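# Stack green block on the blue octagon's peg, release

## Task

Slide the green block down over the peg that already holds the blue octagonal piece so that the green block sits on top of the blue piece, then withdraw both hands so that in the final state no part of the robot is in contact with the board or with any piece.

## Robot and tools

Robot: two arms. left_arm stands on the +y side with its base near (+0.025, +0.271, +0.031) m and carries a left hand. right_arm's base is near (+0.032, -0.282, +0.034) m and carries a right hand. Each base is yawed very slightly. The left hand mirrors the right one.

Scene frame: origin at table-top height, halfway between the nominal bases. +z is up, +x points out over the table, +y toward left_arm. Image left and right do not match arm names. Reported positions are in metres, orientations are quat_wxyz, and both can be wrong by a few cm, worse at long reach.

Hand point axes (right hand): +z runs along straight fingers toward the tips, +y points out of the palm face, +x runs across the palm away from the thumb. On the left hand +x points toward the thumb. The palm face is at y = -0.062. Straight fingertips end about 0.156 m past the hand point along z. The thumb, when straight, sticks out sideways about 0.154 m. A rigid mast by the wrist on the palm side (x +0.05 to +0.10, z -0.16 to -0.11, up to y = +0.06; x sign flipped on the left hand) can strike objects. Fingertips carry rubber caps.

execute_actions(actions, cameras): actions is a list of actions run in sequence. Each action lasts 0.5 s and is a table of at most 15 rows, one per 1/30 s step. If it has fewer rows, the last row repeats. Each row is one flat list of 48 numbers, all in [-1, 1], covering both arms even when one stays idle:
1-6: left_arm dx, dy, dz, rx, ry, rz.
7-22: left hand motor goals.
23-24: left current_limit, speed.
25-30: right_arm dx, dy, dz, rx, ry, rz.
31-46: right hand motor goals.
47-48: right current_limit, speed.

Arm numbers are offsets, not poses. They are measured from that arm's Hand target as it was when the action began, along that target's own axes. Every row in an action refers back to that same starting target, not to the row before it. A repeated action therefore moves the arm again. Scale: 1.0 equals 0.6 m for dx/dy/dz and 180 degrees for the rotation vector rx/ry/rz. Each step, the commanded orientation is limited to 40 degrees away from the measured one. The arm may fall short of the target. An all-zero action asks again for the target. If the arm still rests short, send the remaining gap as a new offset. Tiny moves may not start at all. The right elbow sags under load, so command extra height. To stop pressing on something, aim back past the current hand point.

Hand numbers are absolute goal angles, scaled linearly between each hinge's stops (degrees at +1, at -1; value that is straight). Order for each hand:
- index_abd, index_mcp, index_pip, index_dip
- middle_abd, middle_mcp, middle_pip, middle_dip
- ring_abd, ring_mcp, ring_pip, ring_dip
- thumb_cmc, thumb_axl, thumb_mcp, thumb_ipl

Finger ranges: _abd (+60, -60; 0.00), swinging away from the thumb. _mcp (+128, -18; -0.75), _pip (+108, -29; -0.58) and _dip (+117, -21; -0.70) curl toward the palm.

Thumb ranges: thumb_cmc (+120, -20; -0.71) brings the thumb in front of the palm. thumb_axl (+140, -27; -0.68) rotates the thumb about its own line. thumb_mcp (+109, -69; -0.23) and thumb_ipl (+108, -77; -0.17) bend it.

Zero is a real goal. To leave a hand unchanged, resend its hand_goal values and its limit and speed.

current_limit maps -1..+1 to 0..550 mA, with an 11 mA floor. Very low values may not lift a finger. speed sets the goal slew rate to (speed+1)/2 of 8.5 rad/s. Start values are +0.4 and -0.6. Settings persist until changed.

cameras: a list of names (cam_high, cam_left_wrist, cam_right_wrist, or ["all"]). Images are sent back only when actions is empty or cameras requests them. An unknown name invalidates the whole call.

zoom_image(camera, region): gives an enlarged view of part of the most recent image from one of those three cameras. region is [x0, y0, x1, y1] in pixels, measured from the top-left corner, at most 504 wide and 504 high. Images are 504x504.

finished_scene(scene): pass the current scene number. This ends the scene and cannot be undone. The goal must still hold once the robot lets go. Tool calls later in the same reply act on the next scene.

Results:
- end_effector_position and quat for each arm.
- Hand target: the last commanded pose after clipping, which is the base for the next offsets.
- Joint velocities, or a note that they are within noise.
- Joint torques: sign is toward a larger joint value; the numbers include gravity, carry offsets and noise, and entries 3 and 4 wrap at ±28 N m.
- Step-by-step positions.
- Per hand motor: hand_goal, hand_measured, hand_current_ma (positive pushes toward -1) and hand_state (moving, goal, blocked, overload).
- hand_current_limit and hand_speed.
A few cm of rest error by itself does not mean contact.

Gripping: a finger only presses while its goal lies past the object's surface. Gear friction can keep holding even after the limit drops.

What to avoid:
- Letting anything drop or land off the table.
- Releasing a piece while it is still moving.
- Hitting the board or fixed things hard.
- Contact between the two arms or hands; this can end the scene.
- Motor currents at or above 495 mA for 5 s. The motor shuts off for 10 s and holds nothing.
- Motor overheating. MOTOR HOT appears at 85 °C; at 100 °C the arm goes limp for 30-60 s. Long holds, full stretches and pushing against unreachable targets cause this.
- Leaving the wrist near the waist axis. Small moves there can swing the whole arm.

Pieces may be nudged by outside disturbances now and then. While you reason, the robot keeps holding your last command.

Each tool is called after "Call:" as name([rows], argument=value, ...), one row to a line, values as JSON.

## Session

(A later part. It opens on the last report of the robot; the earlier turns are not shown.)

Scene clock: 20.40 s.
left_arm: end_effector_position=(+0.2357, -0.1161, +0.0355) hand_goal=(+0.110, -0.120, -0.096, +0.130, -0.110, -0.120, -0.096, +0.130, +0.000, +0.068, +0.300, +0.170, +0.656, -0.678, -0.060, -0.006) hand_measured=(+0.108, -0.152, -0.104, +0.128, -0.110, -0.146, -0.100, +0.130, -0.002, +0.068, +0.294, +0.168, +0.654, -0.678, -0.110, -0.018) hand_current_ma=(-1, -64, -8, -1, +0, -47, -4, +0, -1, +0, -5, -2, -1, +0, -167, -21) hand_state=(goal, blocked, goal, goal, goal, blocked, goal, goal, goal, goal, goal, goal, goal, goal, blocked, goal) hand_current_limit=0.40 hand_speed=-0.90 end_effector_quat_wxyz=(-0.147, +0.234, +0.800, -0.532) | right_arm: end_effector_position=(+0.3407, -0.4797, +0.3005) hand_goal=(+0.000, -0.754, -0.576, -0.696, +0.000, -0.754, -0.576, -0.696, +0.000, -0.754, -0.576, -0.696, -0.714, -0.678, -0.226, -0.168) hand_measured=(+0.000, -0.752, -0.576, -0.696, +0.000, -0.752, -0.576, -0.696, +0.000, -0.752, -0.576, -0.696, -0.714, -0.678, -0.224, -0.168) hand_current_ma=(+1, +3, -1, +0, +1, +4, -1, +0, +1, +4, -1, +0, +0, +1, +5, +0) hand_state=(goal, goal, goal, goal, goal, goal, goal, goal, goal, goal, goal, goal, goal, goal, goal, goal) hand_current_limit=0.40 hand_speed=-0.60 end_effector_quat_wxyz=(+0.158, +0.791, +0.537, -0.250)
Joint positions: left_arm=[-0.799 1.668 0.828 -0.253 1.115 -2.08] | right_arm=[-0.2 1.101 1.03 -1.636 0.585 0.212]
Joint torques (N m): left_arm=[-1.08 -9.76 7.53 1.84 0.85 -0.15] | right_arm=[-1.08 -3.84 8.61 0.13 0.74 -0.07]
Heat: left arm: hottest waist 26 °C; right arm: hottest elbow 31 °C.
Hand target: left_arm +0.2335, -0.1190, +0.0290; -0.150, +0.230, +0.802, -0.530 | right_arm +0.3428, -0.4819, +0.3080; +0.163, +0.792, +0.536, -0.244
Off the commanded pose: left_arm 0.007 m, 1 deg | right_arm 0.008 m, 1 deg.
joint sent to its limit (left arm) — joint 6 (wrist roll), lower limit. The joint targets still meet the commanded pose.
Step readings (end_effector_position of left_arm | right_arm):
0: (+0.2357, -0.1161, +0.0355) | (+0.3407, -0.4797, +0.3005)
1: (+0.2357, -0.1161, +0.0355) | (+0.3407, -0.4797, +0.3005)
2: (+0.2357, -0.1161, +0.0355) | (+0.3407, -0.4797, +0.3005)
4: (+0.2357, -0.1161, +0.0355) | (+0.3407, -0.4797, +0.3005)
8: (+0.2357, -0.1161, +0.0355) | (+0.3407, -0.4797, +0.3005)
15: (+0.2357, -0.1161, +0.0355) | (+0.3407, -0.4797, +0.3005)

Call:
execute_actions([
  [[0,0,0,0,0,0,0.11,-0.105,-0.095,0.13,-0.11,-0.11,-0.095,0.13,0,0.068,0.3,0.17,0.657,-0.678,-0.04,-0.005,0.4,-0.9,0,0,0,0,0,0,0,-0.754,-0.576,-0.696,0,-0.754,-0.576,-0.696,0,-0.754,-0.576,-0.696,-0.714,-0.678,-0.226,-0.168,0.4,-0.6]],
  [[0,-0.0997,-0.0424,0,0,0,0.11,-0.105,-0.095,0.13,-0.11,-0.11,-0.095,0.13,0,0.068,0.3,0.17,0.657,-0.678,-0.04,-0.005,0.4,-0.9,0,0,0,0,0,0,0,-0.754,-0.576,-0.696,0,-0.754,-0.576,-0.696,0,-0.754,-0.576,-0.696,-0.714,-0.678,-0.226,-0.168,0.4,-0.6]],
  [[0,-0.0997,-0.0424,0,0,0,0.11,-0.105,-0.095,0.13,-0.11,-0.11,-0.095,0.13,0,0.068,0.3,0.17,0.657,-0.678,-0.04,-0.005,0.4,-0.9,0,0,0,0,0,0,0,-0.754,-0.576,-0.696,0,-0.754,-0.576,-0.696,0,-0.754,-0.576,-0.696,-0.714,-0.678,-0.226,-0.168,0.4,-0.6]],
], cameras=["cam_high", "cam_left_wrist"])

Scene clock: 26.97 s.
left_arm: end_effector_position=(+0.2299, -0.1101, +0.1525) hand_goal=(+0.110, -0.106, -0.096, +0.130, -0.110, -0.110, -0.096, +0.130, +0.000, +0.068, +0.300, +0.170, +0.656, -0.678, -0.040, -0.006) hand_measured=(+0.108, -0.150, -0.108, +0.128, -0.108, -0.144, -0.104, +0.128, -0.002, +0.068, +0.294, +0.168, +0.654, -0.678, -0.104, -0.024) hand_current_ma=(-1, -102, -14, -1, +1, -69, -10, -2, -1, +0, -5, -2, -2, +0, -236, -40) hand_state=(goal, blocked, goal, goal, goal, blocked, goal, goal, goal, goal, goal, goal, goal, goal, blocked, goal) hand_current_limit=0.40 hand_speed=-0.90 end_effector_quat_wxyz=(-0.150, +0.232, +0.802, -0.530) | right_arm: end_effector_position=(+0.3407, -0.4797, +0.3005) hand_goal=(+0.000, -0.754, -0.576, -0.696, +0.000, -0.754, -0.576, -0.696, +0.000, -0.754, -0.576, -0.696, -0.714, -0.678, -0.226, -0.168) hand_measured=(+0.000, -0.752, -0.576, -0.696, +0.000, -0.752, -0.576, -0.696, +0.000, -0.752, -0.576, -0.696, -0.714, -0.678, -0.224, -0.168) hand_current_ma=(+1, +3, -1, +0, +1, +4, -1, +0, +1, +4, -1, +0, +0, +1, +5, +0) hand_state=(goal, goal, goal, goal, goal, goal, goal, goal, goal, goal, goal, goal, goal, goal, goal, goal) hand_current_limit=0.40 hand_speed=-0.60 end_effector_quat_wxyz=(+0.158, +0.791, +0.537, -0.250)
Joint positions: left_arm=[-0.799 1.436 0.942 -0.607 1.114 -2.08] | right_arm=[-0.2 1.101 1.03 -1.636 0.585 0.212]
Joint torques (N m): left_arm=[-1.03 -8.7 12.01 0.72 0.91 -0.15] | right_arm=[-1.08 -4.37 8.53 0.23 0.78 -0.04]
Heat: left arm: hottest waist 26 °C; right arm: hottest elbow 32 °C.
Hand target: left_arm +0.2330, -0.1189, +0.1590; -0.150, +0.230, +0.802, -0.530 | right_arm +0.3428, -0.4819, +0.3080; +0.163, +0.792, +0.536, -0.244
Off the commanded pose: left_arm 0.011 m, 0 deg | right_arm 0.008 m, 1 deg.
joint sent to its limit (left arm) — joint 6 (wrist roll), lower limit. The joint targets still meet the commanded pose.
Step readings (end_effector_position of left_arm | right_arm):
0: (+0.2357, -0.1161, +0.0355) | (+0.3407, -0.4797, +0.3005)
1: (+0.2357, -0.1161, +0.0355) | (+0.3407, -0.4797, +0.3005)
2: (+0.2357, -0.1161, +0.0355) | (+0.3407, -0.4797, +0.3005)
4: (+0.2357, -0.1161, +0.0355) | (+0.3407, -0.4797, +0.3005)
8: (+0.2357, -0.1161, +0.0355) | (+0.3407, -0.4797, +0.3005)
15: (+0.2357, -0.1161, +0.0355) | (+0.3407, -0.4797, +0.3005)
16: (+0.2357, -0.1161, +0.0355) | (+0.3407, -0.4797, +0.3005)
17: (+0.2346, -0.1149, +0.0363) | (+0.3407, -0.4797, +0.3005)
19: (+0.2298, -0.1100, +0.0415) | (+0.3407, -0.4797, +0.3005)
23: (+0.2246, -0.1049, +0.0648) | (+0.3407, -0.4797, +0.3005)
30: (+0.2304, -0.1106, +0.0874) | (+0.3407, -0.4797, +0.3005)
31: (+0.2300, -0.1103, +0.0875) | (+0.3407, -0.4797, +0.3005)
32: (+0.2281, -0.1084, +0.0887) | (+0.3407, -0.4797, +0.3005)
34: (+0.2235, -0.1039, +0.0950) | (+0.3407, -0.4797, +0.3005)
38: (+0.2230, -0.1033, +0.1237) | (+0.3407, -0.4797, +0.3005)
45: (+0.2313, -0.1115, +0.1528) | (+0.3407, -0.4797, +0.3005)
Images, in order (width x height): cam_high 504x504, cam_left_wrist 504x504.

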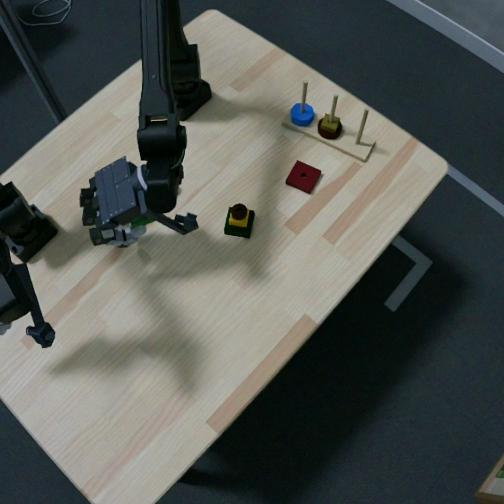

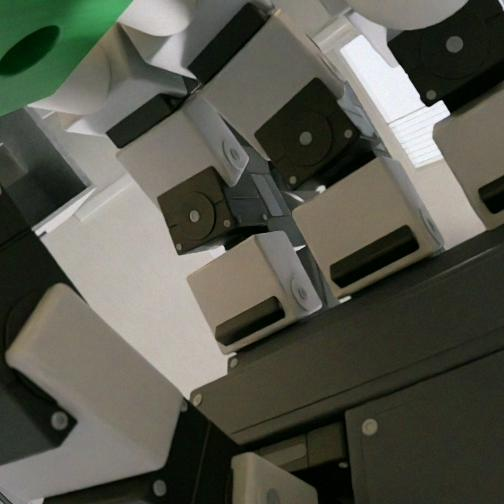

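Call:
execute_actions([
  [[0.0164,0.0468,-0.0927,-0.0611,0.0340,0.0626,0.11,-0.105,-0.095,0.13,-0.11,-0.11,-0.095,0.13,0,0.068,0.3,0.17,0.657,-0.678,-0.04,-0.005,0.4,-0.9,0,0,0,0,0,0,0,-0.754,-0.576,-0.696,0,-0.754,-0.576,-0.696,0,-0.754,-0.576,-0.696,-0.714,-0.678,-0.226,-0.168,0.4,-0.6]],
  [[0.0223,0.0540,-0.0908,-0.0611,0.0340,0.0626,0.11,-0.105,-0.095,0.13,-0.11,-0.11,-0.095,0.13,0,0.068,0.3,0.17,0.657,-0.678,-0.04,-0.005,0.4,-0.9,0,0,0,0,0,0,0,-0.754,-0.576,-0.696,0,-0.754,-0.576,-0.696,0,-0.754,-0.576,-0.696,-0.714,-0.678,-0.226,-0.168,0.4,-0.6]],
  [[0.0292,0.0594,-0.0870,-0.0611,0.0340,0.0626,0.11,-0.105,-0.095,0.13,-0.11,-0.11,-0.095,0.13,0,0.068,0.3,0.17,0.657,-0.678,-0.04,-0.005,0.4,-0.9,0,0,0,0,0,0,0,-0.754,-0.576,-0.696,0,-0.754,-0.576,-0.696,0,-0.754,-0.576,-0.696,-0.714,-0.678,-0.226,-0.168,0.4,-0.6]],
], cameras=["cam_high"])

Scene clock: 29.33 s.
left_arm: end_effector_position=(+0.3132, +0.0524, +0.1539) hand_goal=(+0.110, -0.106, -0.096, +0.130, -0.110, -0.110, -0.096, +0.130, +0.000, +0.068, +0.300, +0.170, +0.656, -0.678, -0.040, -0.006) hand_measured=(+0.108, -0.150, -0.110, +0.128, -0.108, -0.144, -0.108, +0.128, -0.002, +0.064, +0.294, +0.168, +0.652, -0.678, -0.102, -0.024) hand_current_ma=(-2, -102, -20, -1, +2, -69, -14, -2, -1, -2, -5, -2, -3, +0, -223, -42) hand_state=(goal, blocked, goal, goal, goal, blocked, goal, goal, goal, goal, goal, goal, goal, goal, blocked, goal) hand_current_limit=0.40 hand_speed=-0.90 end_effector_quat_wxyz=(-0.062, +0.555, +0.787, -0.262) | right_arm: end_effector_position=(+0.3407, -0.4797, +0.3005) hand_goal=(+0.000, -0.754, -0.576, -0.696, +0.000, -0.754, -0.576, -0.696, +0.000, -0.754, -0.576, -0.696, -0.714, -0.678, -0.226, -0.168) hand_measured=(+0.000, -0.752, -0.576, -0.696, +0.000, -0.752, -0.576, -0.696, +0.000, -0.752, -0.576, -0.696, -0.714, -0.678, -0.224, -0.168) hand_current_ma=(+1, +3, -1, +0, +1, +4, -1, +0, +1, +4, -1, +0, +0, +1, +5, +0) hand_state=(goal, goal, goal, goal, goal, goal, goal, goal, goal, goal, goal, goal, goal, goal, goal, goal) hand_current_limit=0.40 hand_speed=-0.60 end_effector_quat_wxyz=(+0.158, +0.791, +0.537, -0.250)
Joint positions: left_arm=[-0.622 1.35 1.016 -1.383 0.527 -0.901] | right_arm=[-0.2 1.101 1.03 -1.636 0.585 0.212]
Joint torques (N m): left_arm=[0.21 -7.71 12.74 -0.28 0.33 0.14] | right_arm=[-1.26 -4.07 8.65 0.14 0.73 -0.04]
Heat: left arm: hottest waist 26 °C; right arm: hottest elbow 32 °C.
Hand target: left_arm +0.3289, +0.0468, +0.1688; -0.044, +0.561, +0.784, -0.263 | right_arm +0.3428, -0.4819, +0.3080; +0.163, +0.792, +0.536, -0.244
Off the commanded pose: left_arm 0.022 m, 2 deg | right_arm 0.008 m, 1 deg.
Step readings (end_effector_position of left_arm | right_arm):
0: (+0.2299, -0.1101, +0.1525) | (+0.3407, -0.4797, +0.3005)
1: (+0.2301, -0.1094, +0.1517) | (+0.3407, -0.4797, +0.3005)
2: (+0.2310, -0.1058, +0.1494) | (+0.3407, -0.4797, +0.3005)
4: (+0.2331, -0.0922, +0.1454) | (+0.3407, -0.4797, +0.3005)
8: (+0.2383, -0.0658, +0.1468) | (+0.3407, -0.4797, +0.3005)
15: (+0.2378, -0.0493, +0.1460) | (+0.3407, -0.4797, +0.3005)
16: (+0.2396, -0.0483, +0.1459) | (+0.3407, -0.4797, +0.3005)
17: (+0.2445, -0.0431, +0.1440) | (+0.3407, -0.4797, +0.3005)
19: (+0.2532, -0.0270, +0.1404) | (+0.3407, -0.4797, +0.3005)
23: (+0.2630, -0.0009, +0.1407) | (+0.3407, -0.4797, +0.3005)
30: (+0.2707, +0.0034, +0.1488) | (+0.3407, -0.4797, +0.3005)
31: (+0.2729, +0.0043, +0.1495) | (+0.3407, -0.4797, +0.3005)
32: (+0.2781, +0.0099, +0.1490) | (+0.3407, -0.4797, +0.3005)
34: (+0.2899, +0.0267, +0.1480) | (+0.3407, -0.4797, +0.3005)
38: (+0.3056, +0.0495, +0.1512) | (+0.3407, -0.4797, +0.3005)
45: (+0.3117, +0.0538, +0.1536) | (+0.3407, -0.4797, +0.3005)
Images, in order (width x height): cam_high 504x504.

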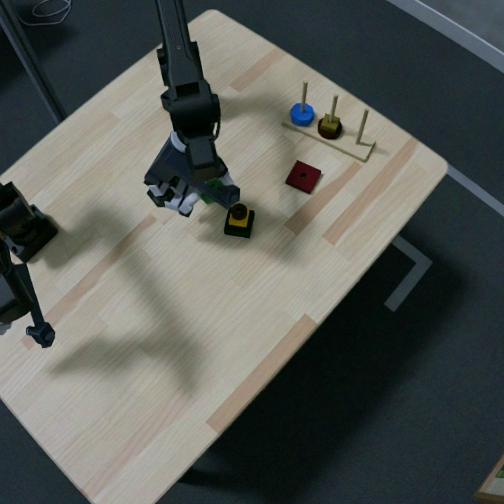

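Call:
execute_actions([
  [[0.0365,0.0625,-0.0816,-0.0611,0.0340,0.0626,0.11,-0.105,-0.095,0.13,-0.11,-0.11,-0.095,0.13,0,0.068,0.3,0.17,0.657,-0.678,-0.04,-0.005,0.4,-0.9,0,0,0,0,0,0,0,-0.754,-0.576,-0.696,0,-0.754,-0.576,-0.696,0,-0.754,-0.576,-0.696,-0.714,-0.678,-0.226,-0.168,0.4,-0.6]],
  [[0.0434,0.0630,-0.0751,-0.0611,0.0340,0.0626,0.11,-0.105,-0.095,0.13,-0.11,-0.11,-0.095,0.13,0,0.068,0.3,0.17,0.657,-0.678,-0.04,-0.005,0.4,-0.9,0,0,0,0,0,0,0,-0.754,-0.576,-0.696,0,-0.754,-0.576,-0.696,0,-0.754,-0.576,-0.696,-0.714,-0.678,-0.226,-0.168,0.4,-0.6]],
  [[0.0495,0.0609,-0.0681,-0.0611,0.0340,0.0626,0.11,-0.105,-0.095,0.13,-0.11,-0.11,-0.095,0.13,0,0.068,0.3,0.17,0.657,-0.678,-0.04,-0.005,0.4,-0.9,0,0,0,0,0,0,0,-0.754,-0.576,-0.696,0,-0.754,-0.576,-0.696,0,-0.754,-0.576,-0.696,-0.714,-0.678,-0.226,-0.168,0.4,-0.6]],
], cameras=["cam_high"])

Scene clock: 31.97 s.
left_arm: end_effector_position=(+0.4448, +0.1634, +0.2493) hand_goal=(+0.110, -0.106, -0.096, +0.130, -0.110, -0.110, -0.096, +0.130, +0.000, +0.068, +0.300, +0.170, +0.656, -0.678, -0.040, -0.006) hand_measured=(+0.106, -0.150, -0.112, +0.128, -0.106, -0.144, -0.108, +0.128, -0.002, +0.062, +0.294, +0.168, +0.652, -0.678, -0.100, -0.024) hand_current_ma=(-2, -102, -23, -2, +2, -69, -16, -2, -1, -7, -5, -2, -3, +0, -217, -43) hand_state=(goal, blocked, goal, goal, goal, blocked, goal, goal, goal, goal, goal, goal, goal, goal, blocked, goal) hand_current_limit=0.40 hand_speed=-0.90 end_effector_quat_wxyz=(+0.061, +0.783, +0.617, +0.051) | right_arm: end_effector_position=(+0.3407, -0.4797, +0.3005) hand_goal=(+0.000, -0.754, -0.576, -0.696, +0.000, -0.754, -0.576, -0.696, +0.000, -0.754, -0.576, -0.696, -0.714, -0.678, -0.226, -0.168) hand_measured=(+0.000, -0.752, -0.576, -0.696, +0.000, -0.752, -0.576, -0.696, +0.000, -0.752, -0.576, -0.696, -0.714, -0.678, -0.224, -0.168) hand_current_ma=(+1, +3, -1, +0, +1, +4, -1, +0, +1, +4, -1, +0, +0, +1, +5, +0) hand_state=(goal, goal, goal, goal, goal, goal, goal, goal, goal, goal, goal, goal, goal, goal, goal, goal) hand_current_limit=0.40 hand_speed=-0.60 end_effector_quat_wxyz=(+0.158, +0.791, +0.537, -0.250)
Joint positions: left_arm=[-0.35 1.163 1.016 -1.265 -0.018 -0.089] | right_arm=[-0.2 1.101 1.03 -1.636 0.585 0.212]
Joint torques (N m): left_arm=[0.26 -5.89 10.93 1.83 -0.01 0.1] | right_arm=[-1.26 -3.9 8.46 0.17 0.76 -0.04]
Heat: left arm: hottest waist 26 °C; right arm: hottest elbow 33 °C.
Hand target: left_arm +0.4524, +0.1647, +0.2530; +0.070, +0.784, +0.614, +0.055 | right_arm +0.3428, -0.4819, +0.3080; +0.163, +0.792, +0.536, -0.244
Off the commanded pose: left_arm 0.009 m, 1 deg | right_arm 0.008 m, 1 deg.
Step readings (end_effector_position of left_arm | right_arm):
0: (+0.3132, +0.0524, +0.1539) | (+0.3407, -0.4797, +0.3005)
1: (+0.3143, +0.0539, +0.1538) | (+0.3407, -0.4797, +0.3005)
2: (+0.3185, +0.0585, +0.1541) | (+0.3407, -0.4797, +0.3005)
4: (+0.3309, +0.0745, +0.1570) | (+0.3407, -0.4797, +0.3005)
8: (+0.3495, +0.0951, +0.1693) | (+0.3407, -0.4797, +0.3005)
15: (+0.3576, +0.0974, +0.1765) | (+0.3407, -0.4797, +0.3005)
16: (+0.3588, +0.0981, +0.1767) | (+0.3407, -0.4797, +0.3005)
17: (+0.3629, +0.1028, +0.1780) | (+0.3407, -0.4797, +0.3005)
19: (+0.3739, +0.1159, +0.1832) | (+0.3407, -0.4797, +0.3005)
23: (+0.3901, +0.1362, +0.1982) | (+0.3407, -0.4797, +0.3005)
30: (+0.3989, +0.1373, +0.2076) | (+0.3407, -0.4797, +0.3005)
31: (+0.4000, +0.1377, +0.2079) | (+0.3407, -0.4797, +0.3005)
32: (+0.4037, +0.1405, +0.2099) | (+0.3407, -0.4797, +0.3005)
34: (+0.4154, +0.1502, +0.2173) | (+0.3407, -0.4797, +0.3005)
38: (+0.4335, +0.1672, +0.2366) | (+0.3407, -0.4797, +0.3005)
45: (+0.4434, +0.1671, +0.2488) | (+0.3407, -0.4797, +0.3005)
Images, in order (width x height): cam_high 504x504.

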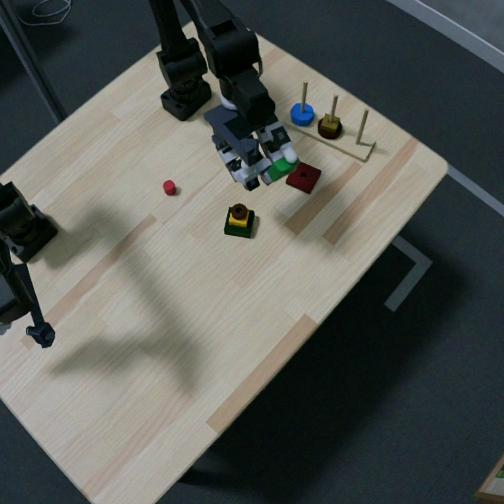

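Call:
execute_actions([
  [[0.0519,-0.0786,0.0192,0.0628,0.0312,0.0575,0.11,-0.105,-0.095,0.13,-0.11,-0.11,-0.095,0.13,0,0.068,0.3,0.17,0.657,-0.678,-0.04,-0.005,0.4,-0.9,0,0,0,0,0,0,0,-0.754,-0.576,-0.696,0,-0.754,-0.576,-0.696,0,-0.754,-0.576,-0.696,-0.714,-0.678,-0.226,-0.168,0.4,-0.6]],
  [[0.0476,-0.0854,0.0276,0.0628,0.0312,0.0575,0.11,-0.105,-0.095,0.13,-0.11,-0.11,-0.095,0.13,0,0.068,0.3,0.17,0.657,-0.678,-0.04,-0.005,0.4,-0.9,0,0,0,0,0,0,0,-0.754,-0.576,-0.696,0,-0.754,-0.576,-0.696,0,-0.754,-0.576,-0.696,-0.714,-0.678,-0.226,-0.168,0.4,-0.6]],
  [[0.0413,-0.0894,0.0366,0.0628,0.0312,0.0575,0.11,-0.105,-0.095,0.13,-0.11,-0.11,-0.095,0.13,0,0.068,0.3,0.17,0.657,-0.678,-0.04,-0.005,0.4,-0.9,0,0,0,0,0,0,0,-0.754,-0.576,-0.696,0,-0.754,-0.576,-0.696,0,-0.754,-0.576,-0.696,-0.714,-0.678,-0.226,-0.168,0.4,-0.6]],
], cameras=["cam_high"])

Scene clock: 34.37 s.
left_arm: end_effector_position=(+0.3527, +0.3045, +0.2187) hand_goal=(+0.110, -0.106, -0.096, +0.130, -0.110, -0.110, -0.096, +0.130, +0.000, +0.068, +0.300, +0.170, +0.656, -0.678, -0.040, -0.006) hand_measured=(+0.106, -0.150, -0.112, +0.128, -0.106, -0.144, -0.108, +0.128, -0.002, +0.062, +0.294, +0.168, +0.654, -0.678, -0.100, -0.024) hand_current_ma=(-2, -102, -23, -2, +3, -69, -16, -2, -1, -7, -5, -2, -2, +0, -217, -44) hand_state=(goal, blocked, goal, goal, goal, blocked, goal, goal, goal, goal, goal, goal, goal, goal, blocked, goal) hand_current_limit=0.40 hand_speed=-0.90 end_effector_quat_wxyz=(-0.263, +0.886, +0.381, +0.006) | right_arm: end_effector_position=(+0.3407, -0.4797, +0.3005) hand_goal=(+0.000, -0.754, -0.576, -0.696, +0.000, -0.754, -0.576, -0.696, +0.000, -0.754, -0.576, -0.696, -0.714, -0.678, -0.226, -0.168) hand_measured=(+0.000, -0.752, -0.576, -0.696, +0.000, -0.752, -0.576, -0.696, +0.000, -0.752, -0.576, -0.696, -0.714, -0.678, -0.224, -0.168) hand_current_ma=(+1, +3, -1, +0, +1, +4, -1, +0, +1, +4, -1, +0, +0, +1, +5, +0) hand_state=(goal, goal, goal, goal, goal, goal, goal, goal, goal, goal, goal, goal, goal, goal, goal, goal) hand_current_limit=0.40 hand_speed=-0.60 end_effector_quat_wxyz=(+0.158, +0.791, +0.537, -0.250)
Joint positions: left_arm=[-0.075 1.147 0.989 -1.655 -0.479 0.648] | right_arm=[-0.2 1.101 1.03 -1.636 0.585 0.212]
Joint torques (N m): left_arm=[0.32 -5.6 8.77 -0.1 -0.59 0.02] | right_arm=[-0.62 -4.13 8.5 0.12 0.72 0]
Heat: left arm: hottest waist 26 °C; right arm: hottest elbow 33 °C.
Hand target: left_arm +0.3490, +0.3078, +0.2185; -0.264, +0.887, +0.379, +0.004 | right_arm +0.3428, -0.4819, +0.3080; +0.163, +0.792, +0.536, -0.244
Off the commanded pose: left_arm 0.005 m, 0 deg | right_arm 0.008 m, 1 deg.
Step readings (end_effector_position of left_arm | right_arm):
0: (+0.4448, +0.1634, +0.2493) | (+0.3407, -0.4797, +0.3005)
1: (+0.4448, +0.1636, +0.2494) | (+0.3407, -0.4797, +0.3005)
2: (+0.4437, +0.1659, +0.2487) | (+0.3407, -0.4797, +0.3005)
4: (+0.4374, +0.1769, +0.2450) | (+0.3407, -0.4797, +0.3005)
8: (+0.4246, +0.2011, +0.2371) | (+0.3407, -0.4797, +0.3005)
15: (+0.4196, +0.2037, +0.2346) | (+0.3407, -0.4797, +0.3005)
16: (+0.4191, +0.2040, +0.2345) | (+0.3407, -0.4797, +0.3005)
17: (+0.4166, +0.2088, +0.2337) | (+0.3407, -0.4797, +0.3005)
19: (+0.4080, +0.2221, +0.2311) | (+0.3407, -0.4797, +0.3005)
23: (+0.3918, +0.2491, +0.2238) | (+0.3407, -0.4797, +0.3005)
30: (+0.3864, +0.2519, +0.2213) | (+0.3407, -0.4797, +0.3005)
31: (+0.3860, +0.2526, +0.2214) | (+0.3407, -0.4797, +0.3005)
32: (+0.3837, +0.2583, +0.2216) | (+0.3407, -0.4797, +0.3005)
34: (+0.3765, +0.2743, +0.2222) | (+0.3407, -0.4797, +0.3005)
38: (+0.3609, +0.3028, +0.2208) | (+0.3407, -0.4797, +0.3005)
45: (+0.3544, +0.3060, +0.2193) | (+0.3407, -0.4797, +0.3005)
Images, in order (width x height): cam_high 504x504.

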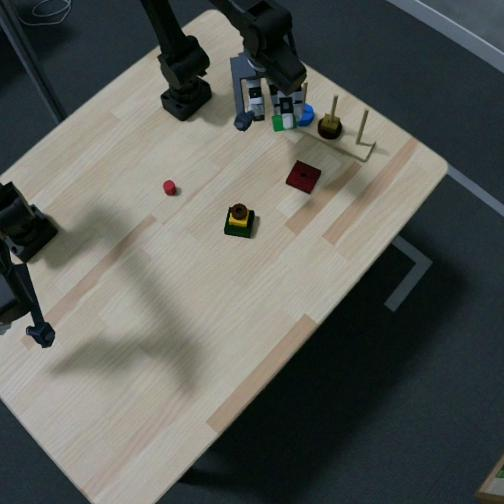

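Call:
execute_actions([
  [[0.0337,-0.0905,0.0455,0.0628,0.0312,0.0575,0.11,-0.105,-0.095,0.13,-0.11,-0.11,-0.095,0.13,0,0.068,0.3,0.17,0.657,-0.678,-0.04,-0.005,0.4,-0.9,0,0,0,0,0,0,0,-0.754,-0.576,-0.696,0,-0.754,-0.576,-0.696,0,-0.754,-0.576,-0.696,-0.714,-0.678,-0.226,-0.168,0.4,-0.6]],
  [[0.0254,-0.0884,0.0534,0.0628,0.0312,0.0575,0.11,-0.105,-0.095,0.13,-0.11,-0.11,-0.095,0.13,0,0.068,0.3,0.17,0.657,-0.678,-0.04,-0.005,0.4,-0.9,0,0,0,0,0,0,0,-0.754,-0.576,-0.696,0,-0.754,-0.576,-0.696,0,-0.754,-0.576,-0.696,-0.714,-0.678,-0.226,-0.168,0.4,-0.6]],
], cameras=["cam_high"])

Scene clock: 36.47 s.
left_arm: end_effector_position=(+0.3032, +0.4213, +0.2396) hand_goal=(+0.110, -0.106, -0.096, +0.130, -0.110, -0.110, -0.096, +0.130, +0.000, +0.068, +0.300, +0.170, +0.656, -0.678, -0.040, -0.006) hand_measured=(+0.106, -0.150, -0.112, +0.128, -0.106, -0.144, -0.108, +0.126, -0.002, +0.066, +0.294, +0.168, +0.654, -0.678, -0.100, -0.026) hand_current_ma=(-2, -102, -23, -2, +3, -69, -16, -2, -1, -2, -5, -2, -2, +0, -217, -46) hand_state=(goal, blocked, goal, goal, goal, blocked, goal, goal, goal, goal, goal, goal, goal, goal, blocked, goal) hand_current_limit=0.40 hand_speed=-0.90 end_effector_quat_wxyz=(-0.466, +0.865, +0.180, -0.032) | right_arm: end_effector_position=(+0.3407, -0.4797, +0.3005) hand_goal=(+0.000, -0.754, -0.576, -0.696, +0.000, -0.754, -0.576, -0.696, +0.000, -0.754, -0.576, -0.696, -0.714, -0.678, -0.226, -0.168) hand_measured=(+0.000, -0.752, -0.576, -0.696, +0.000, -0.752, -0.576, -0.696, +0.000, -0.752, -0.576, -0.696, -0.714, -0.678, -0.224, -0.168) hand_current_ma=(+1, +3, -1, +0, +1, +4, -1, +0, +1, +4, -1, +0, +0, +1, +5, +0) hand_state=(goal, goal, goal, goal, goal, goal, goal, goal, goal, goal, goal, goal, goal, goal, goal, goal) hand_current_limit=0.40 hand_speed=-0.60 end_effector_quat_wxyz=(+0.158, +0.791, +0.537, -0.250)
Joint positions: left_arm=[0.148 1.095 0.959 -1.585 -0.965 1.252] | right_arm=[-0.2 1.101 1.03 -1.636 0.585 0.212]
Joint torques (N m): left_arm=[0.38 -4.89 8.88 0.62 -0.95 0.03] | right_arm=[-1.14 -3.96 8.77 0.12 0.73 -0.02]
Heat: left arm: hottest elbow 27 °C; right arm: hottest elbow 33 °C.
Hand target: left_arm +0.3008, +0.4240, +0.2386; -0.463, +0.867, +0.181, -0.031 | right_arm +0.3428, -0.4819, +0.3080; +0.163, +0.792, +0.536, -0.244
Off the commanded pose: left_arm 0.004 m, 0 deg | right_arm 0.008 m, 1 deg.
Step readings (end_effector_position of left_arm | right_arm):
0: (+0.3527, +0.3045, +0.2187) | (+0.3407, -0.4797, +0.3005)
1: (+0.3526, +0.3058, +0.2190) | (+0.3407, -0.4797, +0.3005)
2: (+0.3520, +0.3113, +0.2199) | (+0.3407, -0.4797, +0.3005)
4: (+0.3477, +0.3313, +0.2230) | (+0.3407, -0.4797, +0.3005)
8: (+0.3343, +0.3599, +0.2264) | (+0.3407, -0.4797, +0.3005)
15: (+0.3275, +0.3635, +0.2257) | (+0.3407, -0.4797, +0.3005)
16: (+0.3269, +0.3649, +0.2261) | (+0.3407, -0.4797, +0.3005)
17: (+0.3256, +0.3710, +0.2281) | (+0.3407, -0.4797, +0.3005)
19: (+0.3214, +0.3909, +0.2349) | (+0.3407, -0.4797, +0.3005)
23: (+0.3091, +0.4176, +0.2404) | (+0.3407, -0.4797, +0.3005)
30: (+0.3054, +0.4224, +0.2403) | (+0.3407, -0.4797, +0.3005)
Images, in order (width x height): cam_high 504x504.

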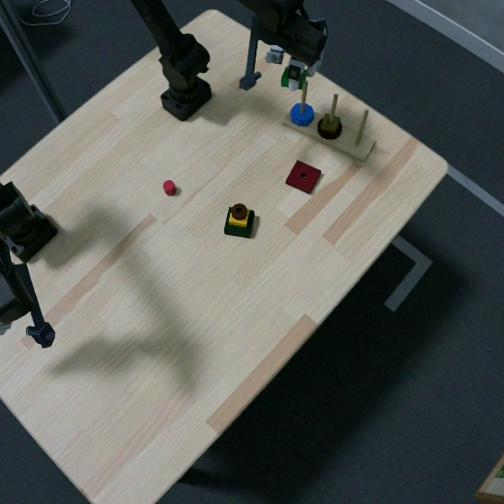

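Call:
execute_actions([
  [[0.0170,-0.0834,0.0598,0.0628,0.0312,0.0575,0.11,-0.105,-0.095,0.13,-0.11,-0.11,-0.095,0.13,0,0.068,0.3,0.17,0.657,-0.678,-0.04,-0.005,0.4,-0.9,0,0,0,0,0,0,0,-0.754,-0.576,-0.696,0,-0.754,-0.576,-0.696,0,-0.754,-0.576,-0.696,-0.714,-0.678,-0.226,-0.168,0.4,-0.6]],
], cameras=["cam_high","cam_left_wrist"])

Call:
zoom_image(camera="cam_high", region=[250, 40, 370, 160])

Scene clock: 37.97 s.
left_arm: end_effector_position=(+0.2909, +0.4786, +0.2621) hand_goal=(+0.110, -0.106, -0.096, +0.130, -0.110, -0.110, -0.096, +0.130, +0.000, +0.068, +0.300, +0.170, +0.656, -0.678, -0.040, -0.006) hand_measured=(+0.106, -0.148, -0.112, +0.128, -0.106, -0.142, -0.108, +0.126, -0.002, +0.068, +0.294, +0.168, +0.654, -0.678, -0.100, -0.026) hand_current_ma=(-2, -100, -23, -2, +3, -68, -16, -3, -1, +0, -5, -2, -2, +0, -217, -48) hand_state=(goal, blocked, goal, goal, goal, blocked, goal, goal, goal, goal, goal, goal, goal, goal, blocked, blocked) hand_current_limit=0.40 hand_speed=-0.90 end_effector_quat_wxyz=(-0.556, +0.825, +0.083, -0.057) | right_arm: end_effector_position=(+0.3407, -0.4797, +0.3005) hand_goal=(+0.000, -0.754, -0.576, -0.696, +0.000, -0.754, -0.576, -0.696, +0.000, -0.754, -0.576, -0.696, -0.714, -0.678, -0.226, -0.168) hand_measured=(+0.000, -0.752, -0.576, -0.696, +0.000, -0.752, -0.576, -0.696, +0.000, -0.752, -0.576, -0.696, -0.714, -0.678, -0.224, -0.168) hand_current_ma=(+1, +3, -1, +0, +1, +4, -1, +0, +1, +4, -1, +0, +0, +1, +5, +0) hand_state=(goal, goal, goal, goal, goal, goal, goal, goal, goal, goal, goal, goal, goal, goal, goal, goal) hand_current_limit=0.40 hand_speed=-0.60 end_effector_quat_wxyz=(+0.158, +0.791, +0.537, -0.250)
Joint positions: left_arm=[0.254 1.039 0.924 -1.277 -1.18 1.766] | right_arm=[-0.2 1.101 1.03 -1.636 0.585 0.212]
Joint torques (N m): left_arm=[0.38 -4.25 9.47 1.26 -1.1 0.08] | right_arm=[-0.26 -3.78 8.59 0.02 0.76 0]
Heat: left arm: hottest elbow 27 °C; right arm: hottest elbow 33 °C.
Hand target: left_arm +0.2881, +0.4812, +0.2603; -0.550, +0.831, +0.075, -0.048 | right_arm +0.3428, -0.4819, +0.3080; +0.163, +0.792, +0.536, -0.244
Off the commanded pose: left_arm 0.004 m, 2 deg | right_arm 0.008 m, 1 deg.
Step readings (end_effector_position of left_arm | right_arm):
0: (+0.3032, +0.4213, +0.2396) | (+0.3407, -0.4797, +0.3005)
1: (+0.3030, +0.4224, +0.2402) | (+0.3407, -0.4797, +0.3005)
2: (+0.3019, +0.4283, +0.2435) | (+0.3407, -0.4797, +0.3005)
4: (+0.2979, +0.4474, +0.2536) | (+0.3407, -0.4797, +0.3005)
8: (+0.2922, +0.4725, +0.2621) | (+0.3407, -0.4797, +0.3005)
15: (+0.2954, +0.4797, +0.2610) | (+0.3407, -0.4797, +0.3005)
Images, in order (width x height): cam_high 504x504, cam_left_wrist 504x504.

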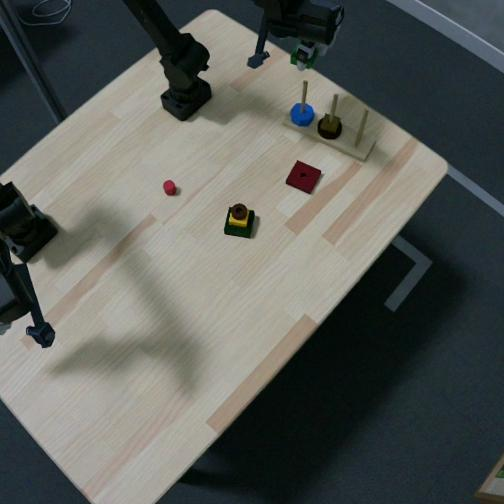

